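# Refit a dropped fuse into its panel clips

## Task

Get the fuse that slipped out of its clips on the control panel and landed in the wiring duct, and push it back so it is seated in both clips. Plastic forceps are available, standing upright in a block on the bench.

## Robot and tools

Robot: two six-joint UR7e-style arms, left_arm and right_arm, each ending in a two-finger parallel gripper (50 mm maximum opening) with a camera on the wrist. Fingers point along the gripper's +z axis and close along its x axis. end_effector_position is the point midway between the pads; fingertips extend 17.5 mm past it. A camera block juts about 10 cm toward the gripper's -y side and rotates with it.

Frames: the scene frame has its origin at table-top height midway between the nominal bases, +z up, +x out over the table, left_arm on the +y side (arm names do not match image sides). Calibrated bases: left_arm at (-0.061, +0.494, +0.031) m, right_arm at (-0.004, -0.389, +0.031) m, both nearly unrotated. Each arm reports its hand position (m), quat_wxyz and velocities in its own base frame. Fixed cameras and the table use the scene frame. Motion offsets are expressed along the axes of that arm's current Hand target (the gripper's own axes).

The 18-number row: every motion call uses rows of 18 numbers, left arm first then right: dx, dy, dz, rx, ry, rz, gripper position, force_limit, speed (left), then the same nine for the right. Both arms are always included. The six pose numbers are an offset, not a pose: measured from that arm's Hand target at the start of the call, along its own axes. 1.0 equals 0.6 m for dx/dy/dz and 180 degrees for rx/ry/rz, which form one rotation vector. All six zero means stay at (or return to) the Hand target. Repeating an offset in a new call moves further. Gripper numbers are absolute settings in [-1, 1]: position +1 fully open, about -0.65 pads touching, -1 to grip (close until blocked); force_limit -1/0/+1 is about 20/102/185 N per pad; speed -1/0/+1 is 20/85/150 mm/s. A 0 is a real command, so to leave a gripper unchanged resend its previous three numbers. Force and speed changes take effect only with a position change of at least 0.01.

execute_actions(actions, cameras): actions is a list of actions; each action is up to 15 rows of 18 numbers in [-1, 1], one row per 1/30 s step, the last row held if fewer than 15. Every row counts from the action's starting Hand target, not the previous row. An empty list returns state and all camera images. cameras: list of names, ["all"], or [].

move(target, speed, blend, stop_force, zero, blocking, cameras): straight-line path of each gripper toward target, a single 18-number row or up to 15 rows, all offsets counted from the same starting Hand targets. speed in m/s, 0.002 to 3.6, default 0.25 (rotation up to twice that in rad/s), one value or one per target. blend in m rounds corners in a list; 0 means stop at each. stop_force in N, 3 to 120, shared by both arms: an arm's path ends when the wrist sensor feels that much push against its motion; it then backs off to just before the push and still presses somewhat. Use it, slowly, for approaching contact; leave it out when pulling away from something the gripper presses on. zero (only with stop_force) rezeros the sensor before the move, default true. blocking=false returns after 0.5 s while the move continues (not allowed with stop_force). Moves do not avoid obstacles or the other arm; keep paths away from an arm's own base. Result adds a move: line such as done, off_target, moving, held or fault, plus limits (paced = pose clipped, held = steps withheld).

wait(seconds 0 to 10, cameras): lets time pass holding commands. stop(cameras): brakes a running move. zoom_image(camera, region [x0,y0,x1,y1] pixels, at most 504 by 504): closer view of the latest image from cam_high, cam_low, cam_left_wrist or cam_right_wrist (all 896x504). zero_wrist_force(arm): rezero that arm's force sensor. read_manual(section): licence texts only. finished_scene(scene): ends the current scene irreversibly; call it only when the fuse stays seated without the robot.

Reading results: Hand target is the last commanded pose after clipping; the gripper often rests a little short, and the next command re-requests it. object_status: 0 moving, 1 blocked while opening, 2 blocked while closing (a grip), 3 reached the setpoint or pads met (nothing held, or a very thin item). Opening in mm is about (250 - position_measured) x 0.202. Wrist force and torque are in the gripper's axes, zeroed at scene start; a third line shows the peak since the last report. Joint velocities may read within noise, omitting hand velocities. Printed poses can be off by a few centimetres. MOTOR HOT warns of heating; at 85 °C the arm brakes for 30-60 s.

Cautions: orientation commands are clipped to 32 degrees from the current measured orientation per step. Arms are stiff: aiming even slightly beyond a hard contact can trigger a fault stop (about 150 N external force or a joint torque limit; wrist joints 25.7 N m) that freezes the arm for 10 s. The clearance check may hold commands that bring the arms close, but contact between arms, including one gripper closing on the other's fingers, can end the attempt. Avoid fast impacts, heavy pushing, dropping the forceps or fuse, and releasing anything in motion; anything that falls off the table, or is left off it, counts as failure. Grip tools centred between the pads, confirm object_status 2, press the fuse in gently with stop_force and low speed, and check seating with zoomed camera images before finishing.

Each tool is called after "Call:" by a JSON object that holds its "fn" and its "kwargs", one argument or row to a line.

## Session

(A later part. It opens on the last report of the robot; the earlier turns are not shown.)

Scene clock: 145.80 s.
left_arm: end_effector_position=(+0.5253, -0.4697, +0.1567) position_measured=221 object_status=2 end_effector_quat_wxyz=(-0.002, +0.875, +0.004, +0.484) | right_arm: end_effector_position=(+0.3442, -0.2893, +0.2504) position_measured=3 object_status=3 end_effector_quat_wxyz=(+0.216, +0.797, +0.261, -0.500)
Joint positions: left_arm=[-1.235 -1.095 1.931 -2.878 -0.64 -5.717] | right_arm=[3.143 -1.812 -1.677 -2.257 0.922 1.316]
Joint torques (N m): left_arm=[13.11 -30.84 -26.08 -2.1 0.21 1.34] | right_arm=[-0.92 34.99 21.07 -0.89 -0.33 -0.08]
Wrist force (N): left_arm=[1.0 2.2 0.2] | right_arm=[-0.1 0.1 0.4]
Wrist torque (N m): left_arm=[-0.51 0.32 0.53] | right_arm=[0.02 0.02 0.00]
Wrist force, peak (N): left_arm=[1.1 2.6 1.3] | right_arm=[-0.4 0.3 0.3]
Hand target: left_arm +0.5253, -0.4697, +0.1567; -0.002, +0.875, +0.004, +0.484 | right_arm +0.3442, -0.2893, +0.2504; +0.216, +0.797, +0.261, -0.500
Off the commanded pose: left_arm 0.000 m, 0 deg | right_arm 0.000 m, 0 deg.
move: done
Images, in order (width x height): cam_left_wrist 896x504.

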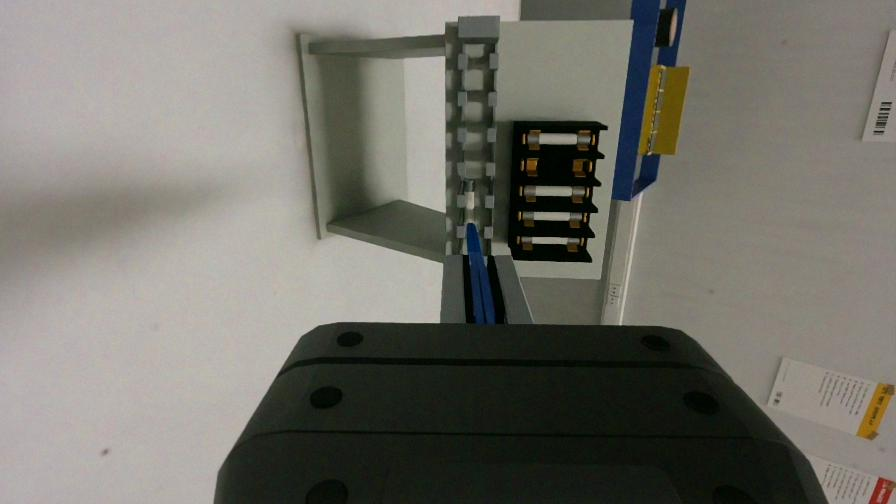

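Call:
{"fn": "move", "kwargs": {
  "target": [
    [0.0005,-0.0027,0,0,0,0,-0.42,-1,-1,0,0,0,0,0,0,1,1,1],
    [0.0005,-0.0027,0.038,0,0,0,-0.42,-1,-1,0,0,0,0,0,0,1,1,1],
    [0.0005,-0.0027,0.038,0,0,0,-0.352,-1,-1,0,0,0,0,0,0,1,1,1],
    [0.0005,-0.0027,0.068,0,0,0,-0.352,-1,-1,0,0,0,0,0,0,1,1,1]
  ],
  "speed": 0.04
}}

Call:
{"fn": "move", "kwargs": {
  "target": [0,0,0.008,0,0,0,-0.352,-1,-1,0,0,0,0,0,0,1,1,1],
  "speed": 0.006,
  "stop_force": 4
}}

Call:
{"fn": "move", "kwargs": {
  "target": [0,0,0,0,0,0,-0.5,-1,-1,0,0,0,0,0,0,1,1,1]
}}

Call:
{"fn": "move", "kwargs": {
  "target": [
    [0,0,-0.07,0,0,0,-0.5,-1,-1,0,0,0,0,0,0,1,1,1]
  ],
  "speed": 0.06,
  "stop_force": 15,
  "cameras": ["cam_left_wrist"]
}}

Call:
{"fn": "zoom_image", "kwargs": {
  "camera": "cam_left_wrist",
  "region": [400, 160, 520, 280]
}}

Scene clock: 159.40 s.
left_arm: end_effector_position=(+0.5602, -0.4676, +0.1351) position_measured=205 object_status=3 end_effector_quat_wxyz=(-0.002, +0.875, +0.004, +0.483) end_effector_velocity=(-0.002, +0.001, +0.001) end_effector_angular_velocity=(-0.001, +0.001, +0.002) | right_arm: end_effector_position=(+0.3442, -0.2893, +0.2504) position_measured=3 object_status=3 end_effector_quat_wxyz=(+0.216, +0.797, +0.261, -0.500)
Joint positions: left_arm=[-1.175 -1.008 1.879 -2.981 -0.669 -5.631] | right_arm=[3.143 -1.812 -1.677 -2.257 0.922 1.316]
Joint velocities: left_arm=[-0.003 -0.006 0.005 0.007 0.001 -0.008] | right_arm=[within noise]
Joint torques (N m): left_arm=[-13.46 -57.11 -8.88 -2.2 3.18 -2.31] | right_arm=[-0.66 35.18 20.65 -0.99 -0.32 -0.01]
Wrist force (N): left_arm=[0.8 2.2 0.7] | right_arm=[0.0 0.2 0.3]
Wrist torque (N m): left_arm=[-0.50 0.38 0.53] | right_arm=[0.04 0.01 0.01]
Wrist force, peak (N): left_arm=[0.5 3.6 -1.0] | right_arm=[-0.4 0.5 0.3]
Hand target: left_arm +0.5600, -0.4677, +0.1352; -0.002, +0.875, +0.004, +0.484 | right_arm +0.3442, -0.2893, +0.2504; +0.216, +0.797, +0.261, -0.500
Off the commanded pose: left_arm 0.000 m, 0 deg | right_arm 0.000 m, 0 deg.
move: done

Scene clock: 161.03 s.
left_arm: end_effector_position=(+0.5623, -0.4677, +0.1337) position_measured=205 object_status=3 end_effector_quat_wxyz=(-0.002, +0.875, +0.004, +0.484) | right_arm: end_effector_position=(+0.3442, -0.2893, +0.2504) position_measured=3 object_status=3 end_effector_quat_wxyz=(+0.216, +0.797, +0.261, -0.500)
Joint positions: left_arm=[-1.171 -1.002 1.875 -2.987 -0.671 -5.626] | right_arm=[3.143 -1.812 -1.677 -2.257 0.922 1.316]
Joint torques (N m): left_arm=[-13.01 -54.78 -7.98 -2.17 3.42 -2.32] | right_arm=[0.16 35.18 20.22 -1.17 -0.26 0.02]
Wrist force (N): left_arm=[1.2 2.5 -4.0] | right_arm=[-0.2 0.2 0.1]
Wrist torque (N m): left_arm=[-0.51 0.34 0.52] | right_arm=[0.03 0.03 0.01]
Wrist force, peak (N): left_arm=[1.5 1.6 -13.7] | right_arm=[-0.1 0.6 0.2]
Hand target: left_arm +0.5623, -0.4677, +0.1337; -0.002, +0.875, +0.004, +0.484 (not the last commanded pose) | right_arm +0.3442, -0.2893, +0.2504; +0.216, +0.797, +0.261, -0.500
Off the commanded pose: left_arm 0.002 m, 0 deg | right_arm 0.000 m, 0 deg.
move: contact (left_arm)

Scene clock: 161.53 s.
left_arm: end_effector_position=(+0.5623, -0.4677, +0.1337) position_measured=221 object_status=2 end_effector_quat_wxyz=(-0.002, +0.875, +0.004, +0.484) | right_arm: end_effector_position=(+0.3442, -0.2893, +0.2504) position_measured=3 object_status=3 end_effector_quat_wxyz=(+0.216, +0.797, +0.261, -0.500)
Joint positions: left_arm=[-1.171 -1.002 1.875 -2.987 -0.671 -5.626] | right_arm=[3.143 -1.812 -1.677 -2.257 0.922 1.316]
Joint torques (N m): left_arm=[-11.54 -52.88 -7.49 -2.64 2.79 -2.23] | right_arm=[-1 35.45 20.58 -1.19 -0.19 -0.03]
Wrist force (N): left_arm=[1.5 2.3 -6.1] | right_arm=[-0.1 0.2 0.3]
Wrist torque (N m): left_arm=[-0.45 0.36 0.52] | right_arm=[0.03 0.02 0.01]
Wrist force, peak (N): left_arm=[1.4 2.7 -6.2] | right_arm=[-0.1 0.5 0.3]
Hand target: left_arm +0.5623, -0.4677, +0.1337; -0.002, +0.875, +0.004, +0.484 | right_arm +0.3442, -0.2893, +0.2504; +0.216, +0.797, +0.261, -0.500
Off the commanded pose: left_arm 0.000 m, 0 deg | right_arm 0.000 m, 0 deg.
move: done

Scene clock: 163.30 s.
left_arm: end_effector_position=(+0.5268, -0.4680, +0.1561) position_measured=221 object_status=2 end_effector_quat_wxyz=(-0.002, +0.875, +0.004, +0.484) | right_arm: end_effector_position=(+0.3442, -0.2893, +0.2504) position_measured=3 object_status=3 end_effector_quat_wxyz=(+0.216, +0.797, +0.261, -0.500)
Joint positions: left_arm=[-1.231 -1.094 1.933 -2.885 -0.642 -5.712] | right_arm=[3.143 -1.812 -1.677 -2.257 0.922 1.316]
Joint torques (N m): left_arm=[13.82 -32.38 -26.32 -2.12 0.09 1.41] | right_arm=[-0.88 35.66 20.29 -1.06 -0.32 -0.17]
Wrist force (N): left_arm=[0.8 2.0 0.3] | right_arm=[-0.3 0.3 0.4]
Wrist torque (N m): left_arm=[-0.54 0.37 0.52] | right_arm=[0.04 0.05 0.00]
Wrist force, peak (N): left_arm=[1.3 3.0 -5.6] | right_arm=[-0.2 0.3 0.6]
Hand target: left_arm +0.5268, -0.4680, +0.1561; -0.002, +0.875, +0.004, +0.484 | right_arm +0.3442, -0.2893, +0.2504; +0.216, +0.797, +0.261, -0.500
Off the commanded pose: left_arm 0.000 m, 0 deg | right_arm 0.000 m, 0 deg.
move: done
Images, in order (width x height): cam_left_wrist 896x504.

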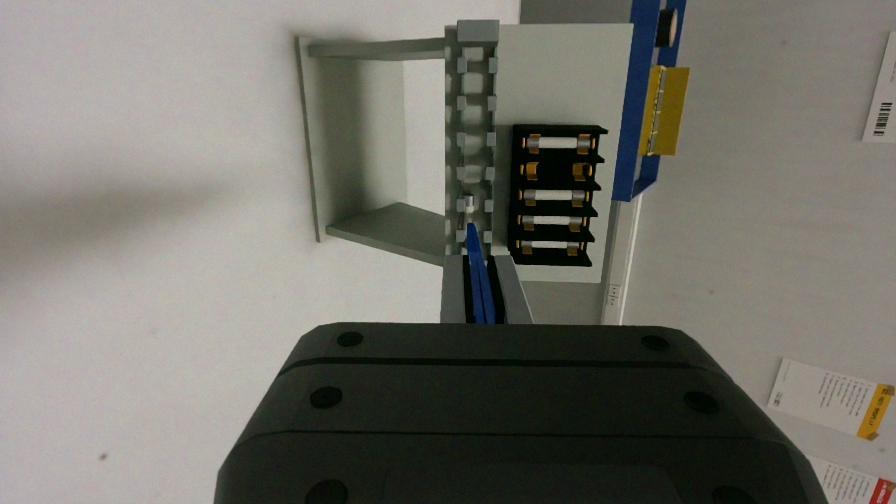

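Scaled by 4.200 from the camera's 896x504 image, which has a finer 1280x720 frame.

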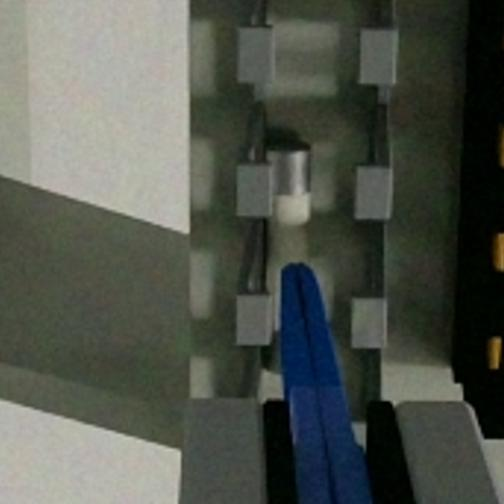

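Call:
{"fn": "move", "kwargs": {
  "target": [
    [0.0005,0.0085,0,0,0,0,-0.42,-1,-1,0,0,0,0,0,0,1,1,1],
    [0.0005,0.0085,0.038,0,0,0,-0.42,-1,-1,0,0,0,0,0,0,1,1,1],
    [0.0005,0.0085,0.038,0,0,0,-0.352,-1,-1,0,0,0,0,0,0,1,1,1]
  ],
  "speed": 0.05
}}

Call:
{"fn": "move", "kwargs": {
  "target": [0,0,0.04,0,0,0,-0.352,-1,-1,0,0,0,0,0,0,1,1,1],
  "speed": 0.01,
  "stop_force": 4,
  "cameras": ["cam_left_wrist"]
}}

Call:
{"fn": "zoom_image", "kwargs": {
  "camera": "cam_left_wrist",
  "region": [420, 180, 520, 280]
}}

Call:
{"fn": "move", "kwargs": {
  "target": [0,0,0,0,0,0,-0.5,-1,-1,0,0,0,0,0,0,1,1,1],
  "cameras": ["cam_left_wrist"]
}}

Call:
{"fn": "zoom_image", "kwargs": {
  "camera": "cam_left_wrist",
  "region": [420, 180, 520, 280]
}}

Scene clock: 185.77 s.
left_arm: end_effector_position=(+0.5463, -0.4729, +0.1442) position_measured=205 object_status=3 end_effector_quat_wxyz=(-0.002, +0.875, +0.004, +0.484) | right_arm: end_effector_position=(+0.3442, -0.2893, +0.2504) position_measured=3 object_status=3 end_effector_quat_wxyz=(+0.216, +0.797, +0.261, -0.500)
Joint positions: left_arm=[-1.201 -1.038 1.89 -2.933 -0.656 -5.668] | right_arm=[3.143 -1.812 -1.677 -2.257 0.922 1.316]
Joint torques (N m): left_arm=[-15 -55.01 -9.11 -4.43 3.4 -2.26] | right_arm=[-0.45 34.55 20.7 -1.17 -0.11 0.02]
Wrist force (N): left_arm=[1.0 2.4 0.3] | right_arm=[-0.1 -0.1 0.2]
Wrist torque (N m): left_arm=[-0.48 0.35 0.70] | right_arm=[-0.01 0.02 0.01]
Wrist force, peak (N): left_arm=[0.7 3.1 -1.1] | right_arm=[-0.5 0.2 0.4]
Hand target: left_arm +0.5463, -0.4729, +0.1442; -0.002, +0.875, +0.004, +0.484 | right_arm +0.3442, -0.2893, +0.2504; +0.216, +0.797, +0.261, -0.500
Off the commanded pose: left_arm 0.000 m, 0 deg | right_arm 0.000 m, 0 deg.
move: done

Scene clock: 188.60 s.
left_arm: end_effector_position=(+0.5606, -0.4728, +0.1352) position_measured=205 object_status=3 end_effector_quat_wxyz=(-0.002, +0.875, +0.004, +0.484) | right_arm: end_effector_position=(+0.3442, -0.2893, +0.2504) position_measured=3 object_status=3 end_effector_quat_wxyz=(+0.216, +0.797, +0.261, -0.500)
Joint positions: left_arm=[-1.178 -1.001 1.866 -2.971 -0.668 -5.635] | right_arm=[3.143 -1.812 -1.677 -2.257 0.922 1.316]
Joint torques (N m): left_arm=[-13.86 -55.81 -8.15 -3.71 3.12 -2.24] | right_arm=[-0.39 34.64 20.33 -1.14 -0.26 0.05]
Wrist force (N): left_arm=[0.7 2.9 -3.8] | right_arm=[0.1 0.4 0.4]
Wrist torque (N m): left_arm=[-0.45 0.38 0.60] | right_arm=[0.07 0.00 0.00]
Wrist force, peak (N): left_arm=[0.3 1.5 -22.6] | right_arm=[-0.3 0.5 0.6]
Hand target: left_arm +0.5606, -0.4728, +0.1352; -0.002, +0.875, +0.004, +0.484 (not the last commanded pose) | right_arm +0.3442, -0.2893, +0.2504; +0.216, +0.797, +0.261, -0.500
Off the commanded pose: left_arm 0.007 m, 0 deg | right_arm 0.000 m, 0 deg.
move: contact (left_arm)
Images, in order (width x height): cam_left_wrist 896x504.

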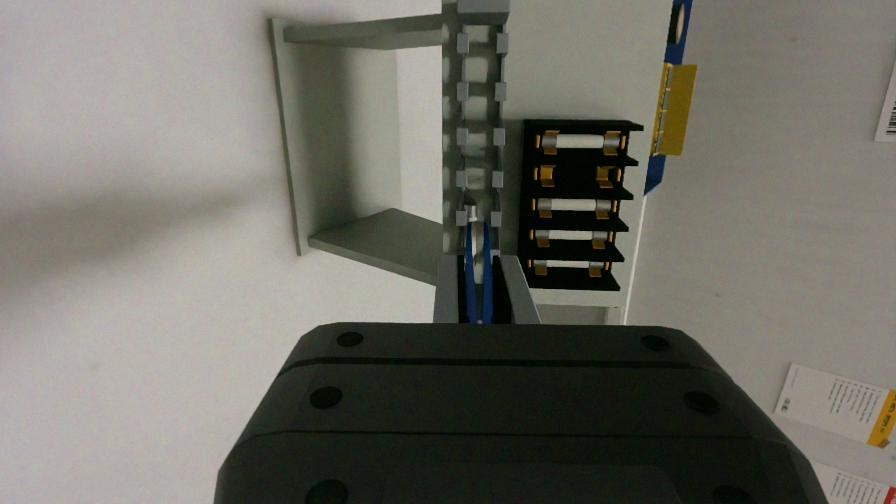

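Scaled by 5.040 from the camera's 896x504 image, which has a finer 1280x720 frame.

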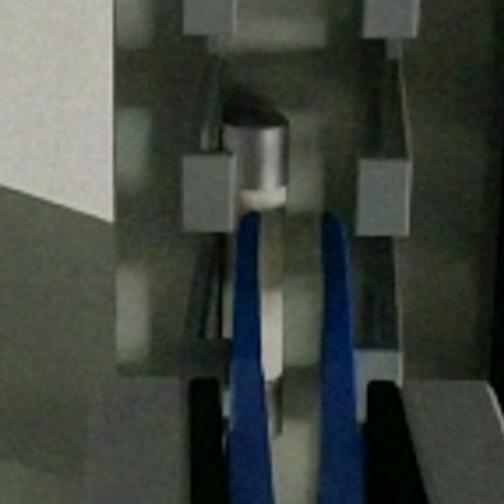

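Scene clock: 189.10 s.
left_arm: end_effector_position=(+0.5606, -0.4728, +0.1352) position_measured=221 object_status=2 end_effector_quat_wxyz=(-0.002, +0.875, +0.004, +0.484) | right_arm: end_effector_position=(+0.3442, -0.2893, +0.2504) position_measured=3 object_status=3 end_effector_quat_wxyz=(+0.216, +0.797, +0.261, -0.500)
Joint positions: left_arm=[-1.178 -1.001 1.866 -2.971 -0.668 -5.635] | right_arm=[3.143 -1.812 -1.677 -2.257 0.922 1.316]
Joint torques (N m): left_arm=[-10.1 -53.79 -8.87 -3.93 3.1 -2.29] | right_arm=[-0.35 34.88 20.15 -1.14 -0.24 -0.05]
Wrist force (N): left_arm=[0.7 2.9 -3.5] | right_arm=[-0.3 0.1 0.2]
Wrist torque (N m): left_arm=[-0.42 0.35 0.60] | right_arm=[0.03 0.06 0.01]
Wrist force, peak (N): left_arm=[0.8 2.3 -7.1] | right_arm=[-0.4 0.2 0.1]
Hand target: left_arm +0.5606, -0.4728, +0.1352; -0.002, +0.875, +0.004, +0.484 | right_arm +0.3442, -0.2893, +0.2504; +0.216, +0.797, +0.261, -0.500
Off the commanded pose: left_arm 0.000 m, 0 deg | right_arm 0.000 m, 0 deg.
move: done
Images, in order (width x height): cam_left_wrist 896x504.

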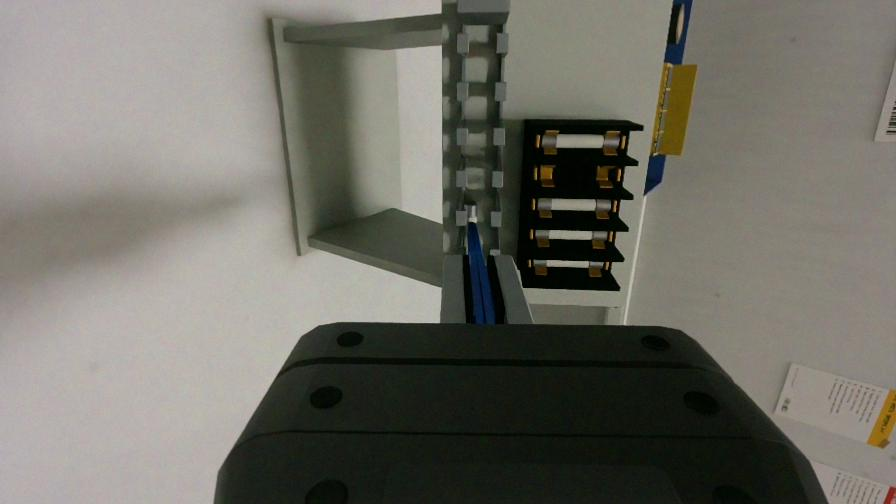

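Scaled by 5.040 from the camera's 896x504 image, which has a finer 1280x720 frame.

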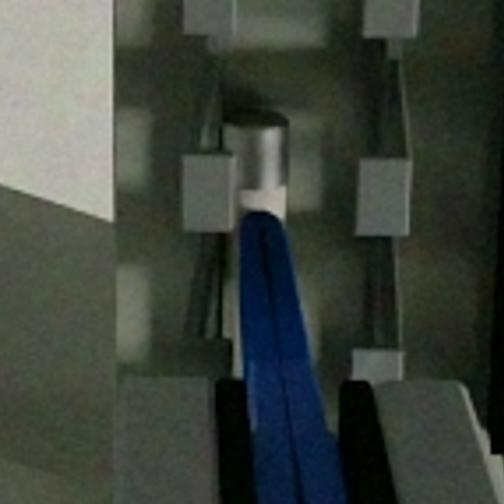

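Call:
{"fn": "move", "kwargs": {
  "target": [
    [0,0,-0.005,0,0,0,-0.352,-1,-1,0,0,0,0,0,0,1,1,1],
    [0,0,-0.02,0,0,0,-0.352,-1,-1,0,0,0,0,0,0,1,1,1],
    [0,-0.0052,-0.02,0,0,0,-0.352,-1,-1,0,0,0,0,0,0,1,1,1],
    [-0.0042,-0.0052,-0.02,0,0,0,-0.352,-1,-1,0,0,0,0,0,0,1,1,1]
  ],
  "speed": 0.04
}}

Call:
{"fn": "move", "kwargs": {
  "target": [0,0,0.032,0,0,0,-0.352,-1,-1,0,0,0,0,0,0,1,1,1],
  "speed": 0.01,
  "stop_force": 4,
  "cameras": ["cam_left_wrist"]
}}

Call:
{"fn": "zoom_image", "kwargs": {
  "camera": "cam_left_wrist",
  "region": [420, 180, 520, 280]
}}

Scene clock: 206.87 s.
left_arm: end_effector_position=(+0.5490, -0.4697, +0.1393) position_measured=205 object_status=3 end_effector_quat_wxyz=(-0.002, +0.875, +0.004, +0.484) | right_arm: end_effector_position=(+0.3442, -0.2893, +0.2504) position_measured=3 object_status=3 end_effector_quat_wxyz=(+0.216, +0.797, +0.261, -0.500)
Joint positions: left_arm=[-1.195 -1.029 1.895 -2.954 -0.659 -5.659] | right_arm=[3.143 -1.812 -1.677 -2.257 0.922 1.316]
Joint torques (N m): left_arm=[-2.85 -49.28 -24.97 -2.23 2.47 1.39] | right_arm=[-0.45 35.67 20.09 -1.21 -0.25 -0.12]
Wrist force (N): left_arm=[1.6 2.3 0.1] | right_arm=[0.1 0.1 0.2]
Wrist torque (N m): left_arm=[-0.50 0.32 0.74] | right_arm=[0.02 -0.02 0.01]
Wrist force, peak (N): left_arm=[1.3 2.5 -4.5] | right_arm=[-0.3 0.5 0.6]
Hand target: left_arm +0.5491, -0.4698, +0.1395; -0.002, +0.875, +0.004, +0.484 | right_arm +0.3442, -0.2893, +0.2504; +0.216, +0.797, +0.261, -0.500
Off the commanded pose: left_arm 0.000 m, 0 deg | right_arm 0.000 m, 0 deg.
move: done

Scene clock: 209.77 s.
left_arm: end_effector_position=(+0.5641, -0.4696, +0.1300) position_measured=205 object_status=3 end_effector_quat_wxyz=(-0.002, +0.875, +0.004, +0.484) | right_arm: end_effector_position=(+0.3442, -0.2893, +0.2504) position_measured=3 object_status=3 end_effector_quat_wxyz=(+0.216, +0.797, +0.261, -0.500)
Joint positions: left_arm=[-1.17 -0.991 1.868 -2.993 -0.672 -5.624] | right_arm=[3.143 -1.812 -1.677 -2.257 0.922 1.316]
Joint torques (N m): left_arm=[-13.54 -55.06 -7.2 -3.84 3.07 -2.25] | right_arm=[-0.4 34.26 20.08 -1.19 -0.13 -0.05]
Wrist force (N): left_arm=[1.9 2.6 -2.9] | right_arm=[-0.1 0.4 0.4]
Wrist torque (N m): left_arm=[-0.51 0.38 0.59] | right_arm=[0.07 0.01 0.00]
Wrist force, peak (N): left_arm=[0.9 2.0 -17.0] | right_arm=[-0.4 0.4 0.3]
Hand target: left_arm +0.5641, -0.4696, +0.1300; -0.002, +0.875, +0.004, +0.484 (not the last commanded pose) | right_arm +0.3442, -0.2893, +0.2504; +0.216, +0.797, +0.261, -0.500
Off the commanded pose: left_arm 0.001 m, 0 deg | right_arm 0.000 m, 0 deg.
move: contact (left_arm)
Images, in order (width x height): cam_left_wrist 896x504.

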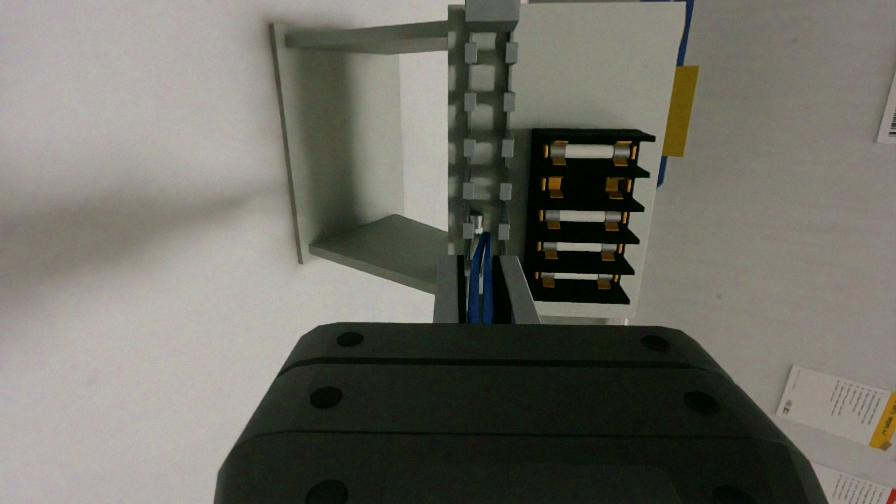

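Scaled by 5.040 from the camera's 896x504 image, which has a finer 1280x720 frame.

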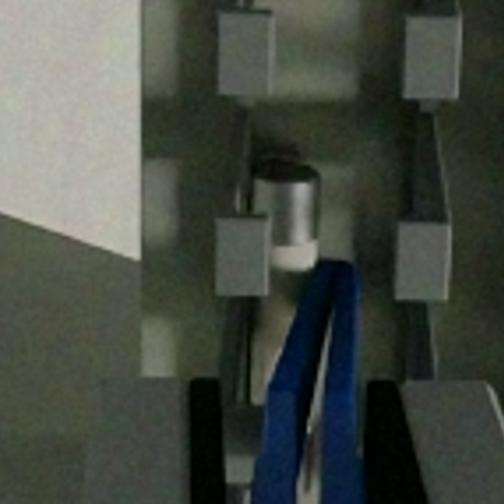

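Call:
{"fn": "move", "kwargs": {
  "target": [
    [0,0,-0.035,0,0,0,-0.352,-1,-1,0,0,0,0,0,0,1,1,1],
    [0.0155,-0.0017,-0.035,0,-0.0306,0,-0.352,-1,-1,0,0,0,0,0,0,1,1,1]
  ],
  "speed": 0.04,
  "cameras": ["cam_left_wrist"]
}}

Call:
{"fn": "zoom_image", "kwargs": {
  "camera": "cam_left_wrist",
  "region": [420, 180, 520, 280]
}}

Scene clock: 229.93 s.
left_arm: end_effector_position=(+0.5514, -0.4687, +0.1493) position_measured=205 object_status=3 end_effector_quat_wxyz=(-0.002, +0.897, +0.005, +0.441) | right_arm: end_effector_position=(+0.3442, -0.2893, +0.2504) position_measured=3 object_status=3 end_effector_quat_wxyz=(+0.216, +0.797, +0.261, -0.500)
Joint positions: left_arm=[-1.167 -1.082 1.857 -2.808 -0.751 -5.686] | right_arm=[3.143 -1.812 -1.677 -2.257 0.922 1.316]
Joint torques (N m): left_arm=[-12.74 -34.51 -9.63 -4.91 3.04 -0.81] | right_arm=[-0.75 35.67 20.04 -1.36 -0.21 -0.04]
Wrist force (N): left_arm=[1.0 2.7 0.1] | right_arm=[-0.2 0.2 0.2]
Wrist torque (N m): left_arm=[-0.36 0.32 0.69] | right_arm=[0.03 0.03 0.01]
Wrist force, peak (N): left_arm=[2.0 2.7 -3.3] | right_arm=[-0.3 0.1 0.6]
Hand target: left_arm +0.5512, -0.4687, +0.1491; -0.002, +0.898, +0.004, +0.441 | right_arm +0.3442, -0.2893, +0.2504; +0.216, +0.797, +0.261, -0.500
Off the commanded pose: left_arm 0.000 m, 0 deg | right_arm 0.000 m, 0 deg.
move: done
Images, in order (width x height): cam_left_wrist 896x504.

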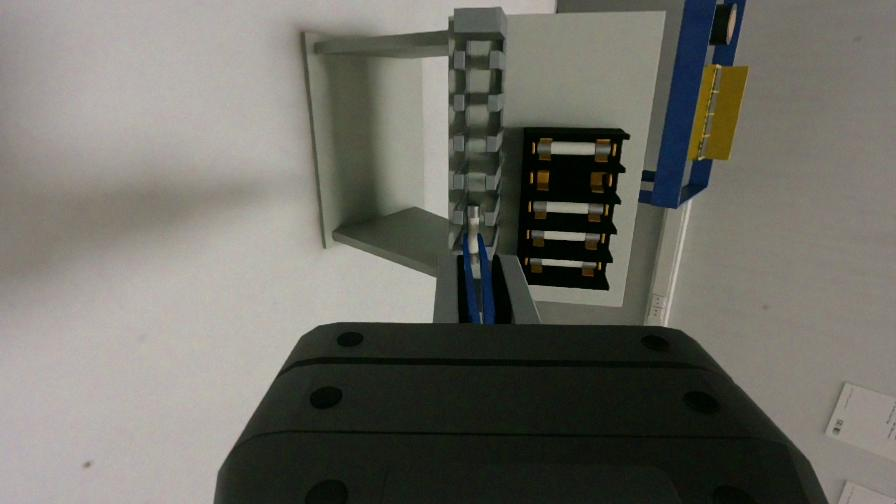

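Scaled by 5.040 from the camera's 896x504 image, which has a finer 1280x720 frame.

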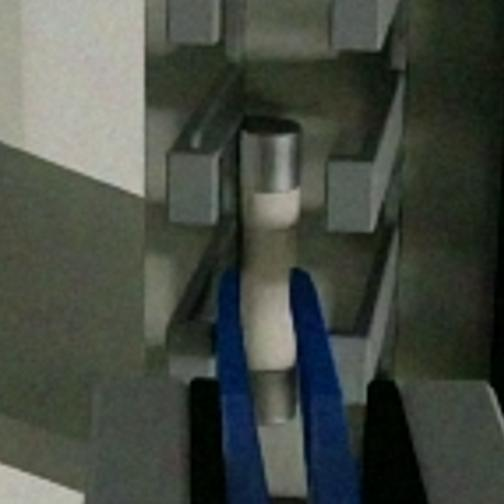

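Call:
{"fn": "move", "kwargs": {
  "target": [
    [0,0,-0.04,0,0,0,-0.352,-1,-1,0,0,0,0,0,0,1,1,1],
    [0,0,-0.04,0,0,0,-0.46,-1,-1,0,0,0,0,0,0,1,1,1],
    [0,0.0467,-0.04,0,0,0,-0.46,-1,-1,0,0,0,0,0,0,1,1,1]
  ],
  "speed": 0.06,
  "cameras": ["cam_left_wrist"]
}}

Call:
{"fn": "zoom_image", "kwargs": {
  "camera": "cam_left_wrist",
  "region": [420, 150, 520, 280]
}}

Scene clock: 253.13 s.
left_arm: end_effector_position=(+0.5324, -0.4971, +0.1637) position_measured=221 object_status=3 end_effector_quat_wxyz=(-0.002, +0.898, +0.004, +0.441) | right_arm: end_effector_position=(+0.3442, -0.2893, +0.2504) position_measured=3 object_status=3 end_effector_quat_wxyz=(+0.216, +0.797, +0.261, -0.500)
Joint positions: left_arm=[-1.216 -1.094 1.812 -2.702 -0.731 -5.751] | right_arm=[3.143 -1.812 -1.677 -2.257 0.922 1.316]
Joint torques (N m): left_arm=[12.41 -55.2 -10.57 -5.01 0.24 2.64] | right_arm=[-0.57 35.14 19.64 -1.4 -0.03 -0.04]
Wrist force (N): left_arm=[0.8 2.4 -0.1] | right_arm=[-0.3 0.4 0.1]
Wrist torque (N m): left_arm=[-0.39 0.34 0.70] | right_arm=[0.06 0.06 0.01]
Wrist force, peak (N): left_arm=[0.8 3.4 0.2] | right_arm=[-0.2 0.3 0.7]
Hand target: left_arm +0.5325, -0.4970, +0.1637; -0.002, +0.898, +0.004, +0.441 | right_arm +0.3442, -0.2893, +0.2504; +0.216, +0.797, +0.261, -0.500
Off the commanded pose: left_arm 0.000 m, 0 deg | right_arm 0.000 m, 0 deg.
move: done
Images, in order (width x height): cam_left_wrist 896x504.

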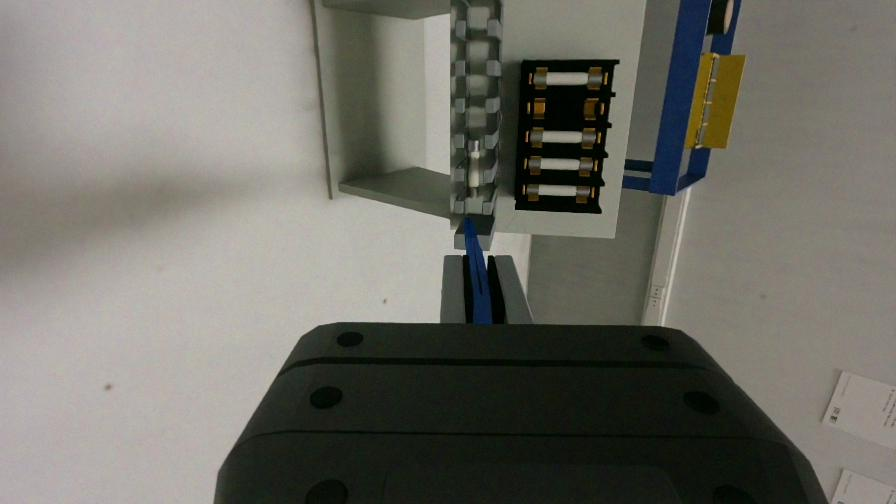

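Scaled by 3.877 from the camera's 896x504 image, which has a finer 1280x720 frame.

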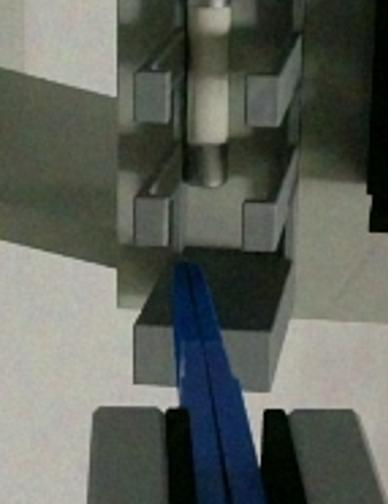

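Call:
{"fn": "move", "kwargs": {
  "target": [
    [0.005,-0.0025,0,0,0,0,-0.46,-1,-1,0,0,0,0,0,0,1,1,1],
    [0.005,-0.0025,0.03,0,0,0,-0.46,-1,-1,0,0,0,0,0,0,1,1,1],
    [0.005,-0.0025,0.067,0,0,0,-0.46,-1,-1,0,0,0,0,0,0,1,1,1]
  ],
  "speed": 0.03,
  "stop_force": 6
}}

Call:
{"fn": "move", "kwargs": {
  "target": [
    [0,0,-0.001,0,0,0,-0.46,-1,-1,0,0,0,0,0,0,1,1,1],
    [0,-0.02,-0.001,0,0,0,-0.46,-1,-1,0,0,0,0,0,0,1,1,1]
  ],
  "speed": 0.02,
  "cameras": ["cam_left_wrist"]
}}

Call:
{"fn": "zoom_image", "kwargs": {
  "camera": "cam_left_wrist",
  "region": [420, 150, 520, 280]
}}

Scene clock: 268.10 s.
left_arm: end_effector_position=(+0.5511, -0.4953, +0.1532) position_measured=221 object_status=3 end_effector_quat_wxyz=(-0.002, +0.898, +0.004, +0.441) | right_arm: end_effector_position=(+0.3442, -0.2893, +0.2504) position_measured=3 object_status=3 end_effector_quat_wxyz=(+0.216, +0.797, +0.261, -0.500)
Joint positions: left_arm=[-1.185 -1.054 1.789 -2.75 -0.743 -5.709] | right_arm=[3.143 -1.812 -1.677 -2.257 0.922 1.316]
Joint torques (N m): left_arm=[-15.81 -36.25 -16.76 -4.88 3.28 2.47] | right_arm=[-0.33 35.74 19.85 -1.46 -0.09 0.02]
Wrist force (N): left_arm=[0.7 2.4 0.0] | right_arm=[0.1 0.4 0.4]
Wrist torque (N m): left_arm=[-0.41 0.36 0.69] | right_arm=[0.06 -0.02 0.01]
Wrist force, peak (N): left_arm=[1.5 2.7 -12.4] | right_arm=[-0.5 0.6 0.1]
Hand target: left_arm +0.5511, -0.4953, +0.1532; -0.002, +0.898, +0.004, +0.441 (not the last commanded pose) | right_arm +0.3442, -0.2893, +0.2504; +0.216, +0.797, +0.261, -0.500
Off the commanded pose: left_arm 0.019 m, 0 deg | right_arm 0.000 m, 0 deg.
move: contact (left_arm); path passed 2 of 3 targets

Scene clock: 269.50 s.
left_arm: end_effector_position=(+0.5505, -0.4831, +0.1536) position_measured=221 object_status=3 end_effector_quat_wxyz=(-0.002, +0.898, +0.004, +0.441) | right_arm: end_effector_position=(+0.3442, -0.2893, +0.2504) position_measured=3 object_status=3 end_effector_quat_wxyz=(+0.216, +0.797, +0.261, -0.500)
Joint positions: left_arm=[-1.178 -1.071 1.821 -2.771 -0.746 -5.7] | right_arm=[3.143 -1.812 -1.677 -2.257 0.922 1.316]
Joint torques (N m): left_arm=[0.64 -35.56 -27.88 -1.99 0.7 0.65] | right_arm=[-1.29 35.18 19.17 -1.46 -0.04 0.02]
Wrist force (N): left_arm=[0.8 2.5 0.2] | right_arm=[-0.1 0.0 0.0]
Wrist torque (N m): left_arm=[-0.38 0.36 0.48] | right_arm=[0.00 0.02 0.00]
Wrist force, peak (N): left_arm=[1.0 3.0 0.2] | right_arm=[-0.3 0.4 0.5]
Hand target: left_arm +0.5505, -0.4833, +0.1536; -0.002, +0.898, +0.004, +0.441 | right_arm +0.3442, -0.2893, +0.2504; +0.216, +0.797, +0.261, -0.500
Off the commanded pose: left_arm 0.000 m, 0 deg | right_arm 0.000 m, 0 deg.
move: done
Images, in order (width x height): cam_left_wrist 896x504.

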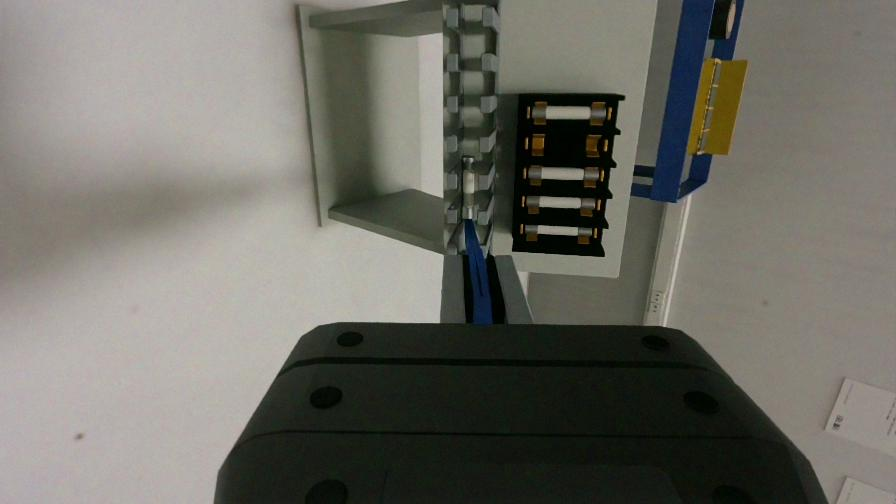

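Scaled by 3.877 from the camera's 896x504 image, which has a finer 1280x720 frame.

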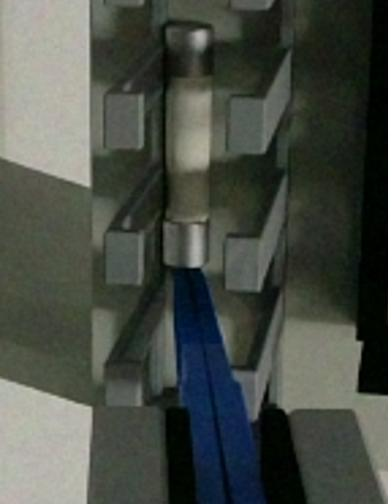

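Call:
{"fn": "move", "kwargs": {
  "target": [
    [0,0.009,0,0,0,0,-0.46,-1,-1,0,0,0,0,0,0,1,1,1],
    [0,0.009,0.045,0,0,0,-0.46,-1,-1,0,0,0,0,0,0,1,1,1]
  ],
  "speed": 0.02,
  "stop_force": 5,
  "cameras": ["cam_left_wrist"]
}}

Call:
{"fn": "zoom_image", "kwargs": {
  "camera": "cam_left_wrist",
  "region": [420, 150, 520, 280]
}}

Scene clock: 274.07 s.
left_arm: end_effector_position=(+0.5517, -0.4890, +0.1526) position_measured=221 object_status=3 end_effector_quat_wxyz=(-0.002, +0.898, +0.004, +0.441) | right_arm: end_effector_position=(+0.3442, -0.2893, +0.2504) position_measured=3 object_status=3 end_effector_quat_wxyz=(+0.216, +0.797, +0.261, -0.500)
Joint positions: left_arm=[-1.18 -1.06 1.804 -2.764 -0.745 -5.703] | right_arm=[3.143 -1.812 -1.677 -2.257 0.922 1.316]
Joint torques (N m): left_arm=[-14.88 -55.01 -10.32 -4.78 2.84 1.92] | right_arm=[-0.46 34.82 19.2 -1.39 -0.05 0.02]
Wrist force (N): left_arm=[1.2 2.5 0.2] | right_arm=[0.1 0.2 0.1]
Wrist torque (N m): left_arm=[-0.39 0.29 0.68] | right_arm=[0.03 -0.01 0.01]
Wrist force, peak (N): left_arm=[1.3 2.1 -11.8] | right_arm=[-0.4 0.6 0.0]
Hand target: left_arm +0.5516, -0.4890, +0.1526; -0.002, +0.898, +0.004, +0.441 (not the last commanded pose) | right_arm +0.3442, -0.2893, +0.2504; +0.216, +0.797, +0.261, -0.500
Off the commanded pose: left_arm 0.025 m, 0 deg | right_arm 0.000 m, 0 deg.
move: contact (left_arm); path passed 1 of 2 targets
Images, in order (width x height): cam_left_wrist 896x504.

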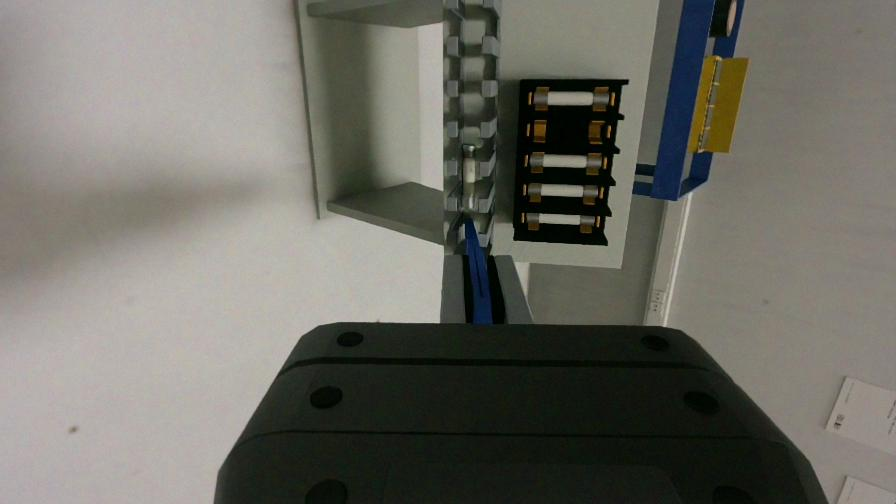

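Scaled by 3.877 from the camera's 896x504 image, which has a finer 1280x720 frame.

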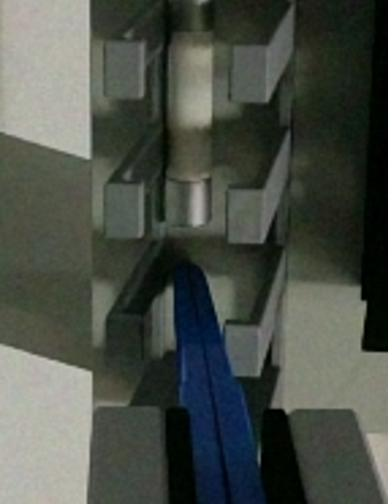

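Call:
{"fn": "move", "kwargs": {
  "target": [
    [-0.0078,0.001,-0.005,0,0.0155,0,-0.46,-1,-1,0,0,0,0,0,0,1,1,1],
    [-0.0078,0.001,0.045,0,0.0155,0,-0.46,-1,-1,0,0,0,0,0,0,1,1,1]
  ],
  "speed": 0.02,
  "stop_force": 5,
  "cameras": ["cam_left_wrist"]
}}

Call:
{"fn": "zoom_image", "kwargs": {
  "camera": "cam_left_wrist",
  "region": [420, 150, 520, 280]
}}

Scene clock: 288.90 s.
left_arm: end_effector_position=(+0.5493, -0.4897, +0.1483) position_measured=221 object_status=3 end_effector_quat_wxyz=(-0.002, +0.887, +0.004, +0.463) | right_arm: end_effector_position=(+0.3442, -0.2893, +0.2504) position_measured=3 object_status=3 end_effector_quat_wxyz=(+0.216, +0.797, +0.261, -0.500)
Joint positions: left_arm=[-1.196 -1.039 1.827 -2.831 -0.698 -5.694] | right_arm=[3.143 -1.812 -1.677 -2.257 0.922 1.316]
Joint torques (N m): left_arm=[-15.18 -57.01 -9.42 -4.73 3.27 0.09] | right_arm=[-0.56 35.18 19.52 -1.47 0.07 0.04]
Wrist force (N): left_arm=[0.9 2.9 0.3] | right_arm=[-0.2 0.1 0.2]
Wrist torque (N m): left_arm=[-0.37 0.34 0.72] | right_arm=[0.02 0.04 0.01]
Wrist force, peak (N): left_arm=[1.9 2.7 -15.3] | right_arm=[-0.4 0.3 0.4]
Hand target: left_arm +0.5493, -0.4897, +0.1483; -0.002, +0.887, +0.004, +0.463 (not the last commanded pose) | right_arm +0.3442, -0.2893, +0.2504; +0.216, +0.797, +0.261, -0.500
Off the commanded pose: left_arm 0.026 m, 0 deg | right_arm 0.000 m, 0 deg.
move: contact (left_arm); path passed 1 of 2 targets
Images, in order (width x height): cam_left_wrist 896x504.

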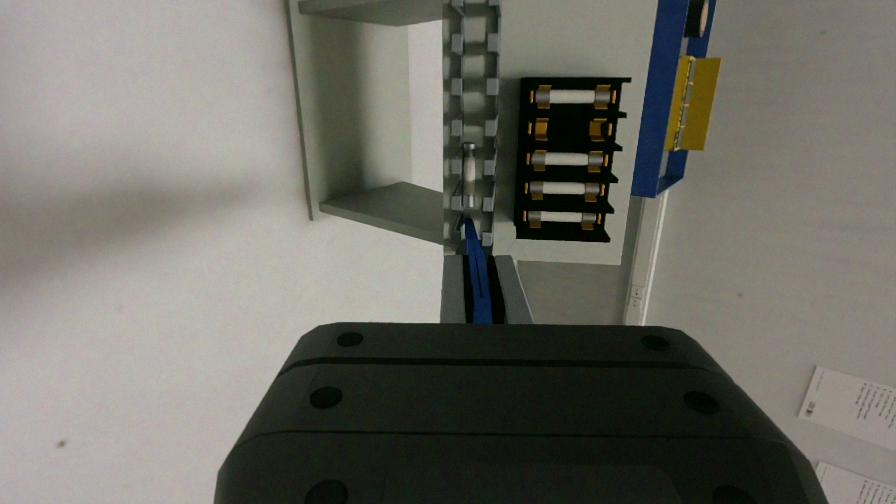

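Scaled by 3.877 from the camera's 896x504 image, which has a finer 1280x720 frame.

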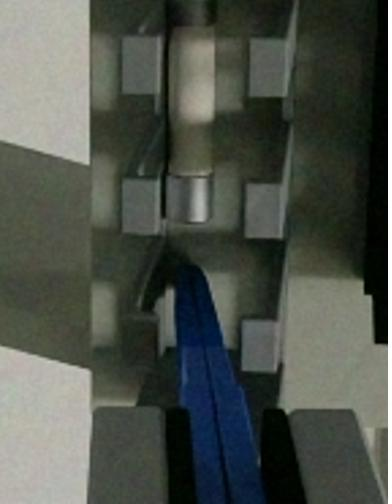

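Call:
{"fn": "move", "kwargs": {
  "target": [
    [0,0,-0.03,0,0,0,-0.46,-1,-1,0,0,0,0,0,0,1,1,1],
    [-0.001,-0.0375,-0.03,0,0,0,-0.40,-1,-1,0,0,0,0,0,0,1,1,1],
    [-0.001,-0.0375,0.005,0,0,0,-0.40,-1,-1,0,0,0,0,0,0,1,1,1],
    [-0.001,-0.0375,0.005,0,0,0,-0.352,-1,-1,0,0,0,0,0,0,1,1,1]
  ],
  "speed": 0.05,
  "cameras": ["cam_left_wrist"]
}}

Call:
{"fn": "zoom_image", "kwargs": {
  "camera": "cam_left_wrist",
  "region": [420, 170, 520, 280]
}}

Scene clock: 308.33 s.
left_arm: end_effector_position=(+0.5512, -0.4671, +0.1461) position_measured=205 object_status=3 end_effector_quat_wxyz=(-0.002, +0.887, +0.004, +0.463) | right_arm: end_effector_position=(+0.3442, -0.2893, +0.2504) position_measured=3 object_status=3 end_effector_quat_wxyz=(+0.216, +0.797, +0.261, -0.500)
Joint positions: left_arm=[-1.178 -1.061 1.88 -2.881 -0.706 -5.669] | right_arm=[3.143 -1.812 -1.677 -2.257 0.922 1.316]
Joint torques (N m): left_arm=[-15.84 -55.13 -8.74 -4.36 3.27 -2.38] | right_arm=[-0.13 35.48 19.53 -1.63 0.06 -0.06]
Wrist force (N): left_arm=[0.8 2.8 0.3] | right_arm=[0.0 0.1 0.1]
Wrist torque (N m): left_arm=[-0.39 0.37 0.63] | right_arm=[0.01 0.00 0.01]
Wrist force, peak (N): left_arm=[-0.1 4.1 0.3] | right_arm=[-0.5 0.5 0.1]
Hand target: left_arm +0.5512, -0.4671, +0.1461; -0.002, +0.887, +0.004, +0.463 | right_arm +0.3442, -0.2893, +0.2504; +0.216, +0.797, +0.261, -0.500
Off the commanded pose: left_arm 0.000 m, 0 deg | right_arm 0.000 m, 0 deg.
move: done
Images, in order (width x height): cam_left_wrist 896x504.

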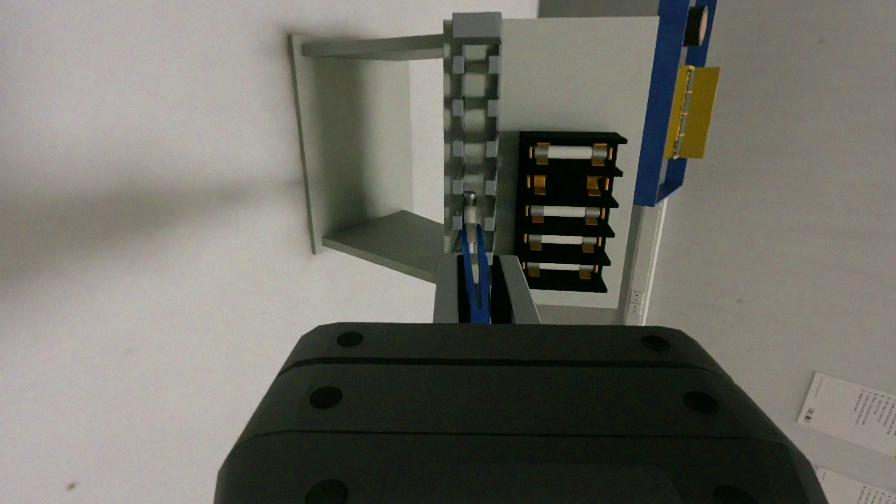

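Scaled by 4.582 from the camera's 896x504 image, which has a finer 1280x720 frame.

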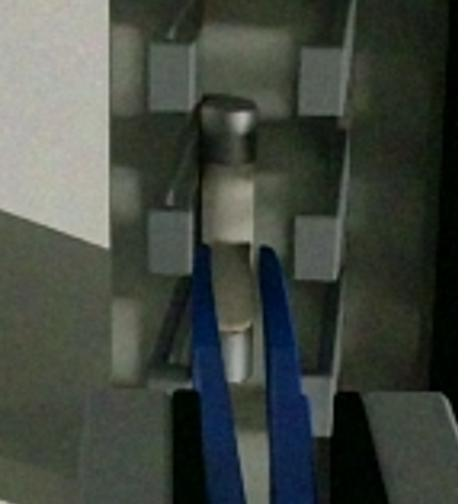

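Call:
{"fn": "move", "kwargs": {
  "target": [0,0,0.05,0,0,0,-0.352,-1,-1,0,0,0,0,0,0,1,1,1],
  "speed": 0.01,
  "stop_force": 4,
  "cameras": ["cam_left_wrist"]
}}

Call:
{"fn": "zoom_image", "kwargs": {
  "camera": "cam_left_wrist",
  "region": [420, 170, 520, 280]
}}

Scene clock: 315.03 s.
left_arm: end_effector_position=(+0.5632, -0.4670, +0.1377) position_measured=205 object_status=3 end_effector_quat_wxyz=(-0.002, +0.887, +0.004, +0.463) | right_arm: end_effector_position=(+0.3442, -0.2893, +0.2504) position_measured=3 object_status=3 end_effector_quat_wxyz=(+0.216, +0.797, +0.261, -0.500)
Joint positions: left_arm=[-1.158 -1.029 1.86 -2.914 -0.715 -5.643] | right_arm=[3.143 -1.812 -1.677 -2.257 0.922 1.316]
Joint torques (N m): left_arm=[-13.69 -55.49 -9.02 -4.07 3.47 -2.24] | right_arm=[-0.42 34.83 18.98 -1.59 0 0.01]
Wrist force (N): left_arm=[1.0 2.7 -2.8] | right_arm=[-0.3 0.1 0.4]
Wrist torque (N m): left_arm=[-0.39 0.34 0.56] | right_arm=[0.01 0.05 0.01]
Wrist force, peak (N): left_arm=[1.2 2.2 -14.3] | right_arm=[-0.3 0.7 0.0]
Hand target: left_arm +0.5632, -0.4670, +0.1377; -0.002, +0.887, +0.004, +0.463 (not the last commanded pose) | right_arm +0.3442, -0.2893, +0.2504; +0.216, +0.797, +0.261, -0.500
Off the commanded pose: left_arm 0.015 m, 0 deg | right_arm 0.000 m, 0 deg.
move: contact (left_arm)
Images, in order (width x height): cam_left_wrist 896x504.

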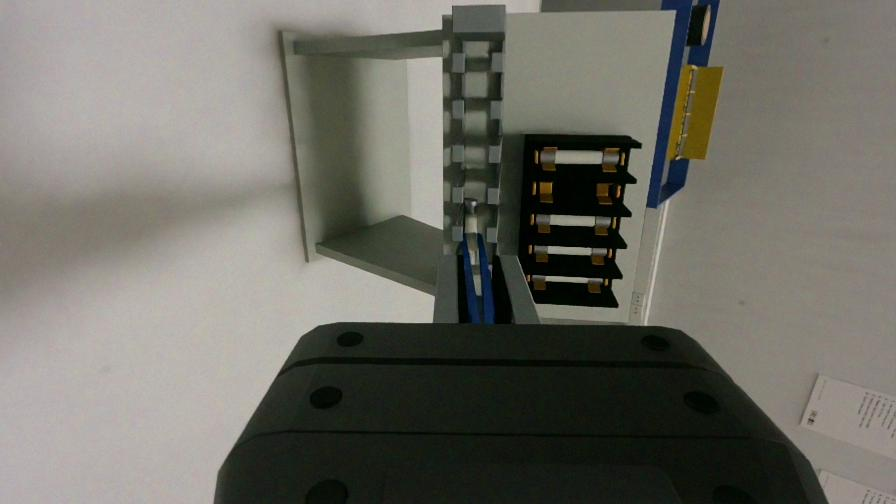

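Scaled by 4.582 from the camera's 896x504 image, which has a finer 1280x720 frame.

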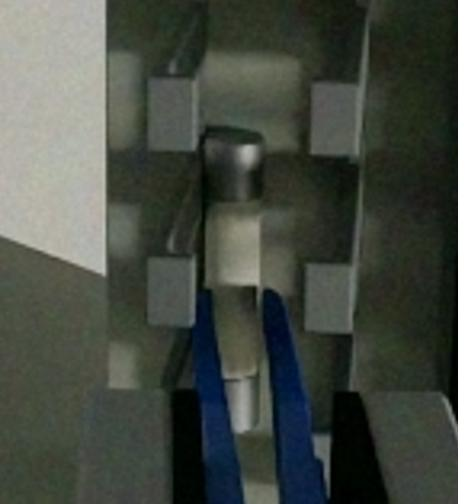

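Call:
{"fn": "move", "kwargs": {
  "target": [
    [0,0,-0.008,0,0,0,-0.352,-1,-1,0,0,0,0,0,0,1,1,1],
    [-0.0022,-0.001,-0.008,0,0,0,-0.348,-1,-1,0,0,0,0,0,0,1,1,1]
  ],
  "speed": 0.03
}}

Call:
{"fn": "move", "kwargs": {
  "target": [0,0,0.03,0,0,0,-0.348,-1,-1,0,0,0,0,0,0,1,1,1],
  "speed": 0.01,
  "stop_force": 4,
  "cameras": ["cam_left_wrist"]
}}

Call:
{"fn": "zoom_image", "kwargs": {
  "camera": "cam_left_wrist",
  "region": [420, 170, 520, 280]
}}

Scene clock: 323.97 s.
left_arm: end_effector_position=(+0.5585, -0.4665, +0.1394) position_measured=205 object_status=3 end_effector_quat_wxyz=(-0.002, +0.887, +0.004, +0.463) | right_arm: end_effector_position=(+0.3442, -0.2893, +0.2504) position_measured=3 object_status=3 end_effector_quat_wxyz=(+0.216, +0.797, +0.261, -0.500)
Joint positions: left_arm=[-1.166 -1.04 1.87 -2.906 -0.712 -5.652] | right_arm=[3.143 -1.812 -1.677 -2.257 0.922 1.316]
Joint torques (N m): left_arm=[2.8 -34.58 -27.65 -2.15 0.72 2.72] | right_arm=[0.56 35.26 19.33 -1.53 -0.03 0.01]
Wrist force (N): left_arm=[1.1 2.5 -0.3] | right_arm=[-0.4 0.3 0.3]
Wrist torque (N m): left_arm=[-0.42 0.36 0.71] | right_arm=[0.04 0.07 0.01]
Wrist force, peak (N): left_arm=[0.7 2.8 -2.8] | right_arm=[-0.2 0.5 0.5]
Hand target: left_arm +0.5585, -0.4665, +0.1394; -0.002, +0.887, +0.004, +0.463 | right_arm +0.3442, -0.2893, +0.2504; +0.216, +0.797, +0.261, -0.500
Off the commanded pose: left_arm 0.000 m, 0 deg | right_arm 0.000 m, 0 deg.
move: done

Scene clock: 325.57 s.
left_arm: end_effector_position=(+0.5625, -0.4664, +0.1366) position_measured=205 object_status=3 end_effector_quat_wxyz=(-0.002, +0.887, +0.004, +0.463) | right_arm: end_effector_position=(+0.3442, -0.2893, +0.2504) position_measured=3 object_status=3 end_effector_quat_wxyz=(+0.216, +0.797, +0.261, -0.500)
Joint positions: left_arm=[-1.159 -1.029 1.864 -2.917 -0.715 -5.644] | right_arm=[3.143 -1.812 -1.677 -2.257 0.922 1.316]
Joint torques (N m): left_arm=[-12.71 -54.18 -7.53 -3.86 3.15 -2.21] | right_arm=[-0.57 35.76 19.19 -1.62 0.05 0.05]
Wrist force (N): left_arm=[1.3 2.6 -4.4] | right_arm=[-0.2 0.1 0.0]
Wrist torque (N m): left_arm=[-0.41 0.39 0.56] | right_arm=[0.03 0.04 0.01]
Wrist force, peak (N): left_arm=[1.4 1.7 -20.4] | right_arm=[0.0 0.8 0.1]
Hand target: left_arm +0.5625, -0.4664, +0.1366; -0.002, +0.887, +0.004, +0.463 (not the last commanded pose) | right_arm +0.3442, -0.2893, +0.2504; +0.216, +0.797, +0.261, -0.500
Off the commanded pose: left_arm 0.013 m, 0 deg | right_arm 0.000 m, 0 deg.
move: contact (left_arm)
Images, in order (width x height): cam_left_wrist 896x504.

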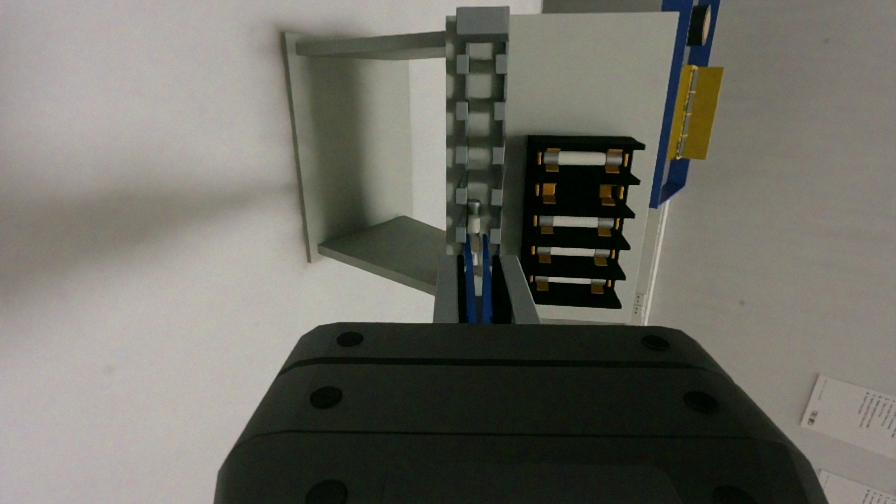

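Scaled by 4.582 from the camera's 896x504 image, which has a finer 1280x720 frame.

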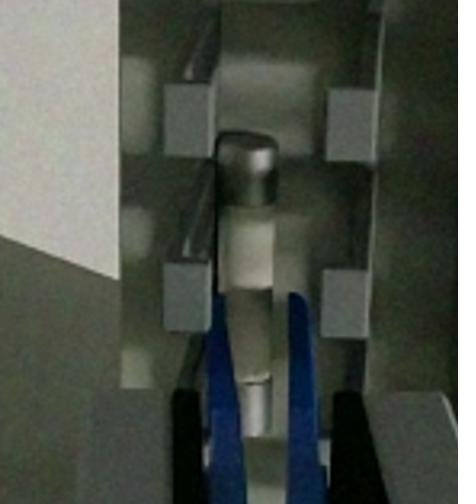

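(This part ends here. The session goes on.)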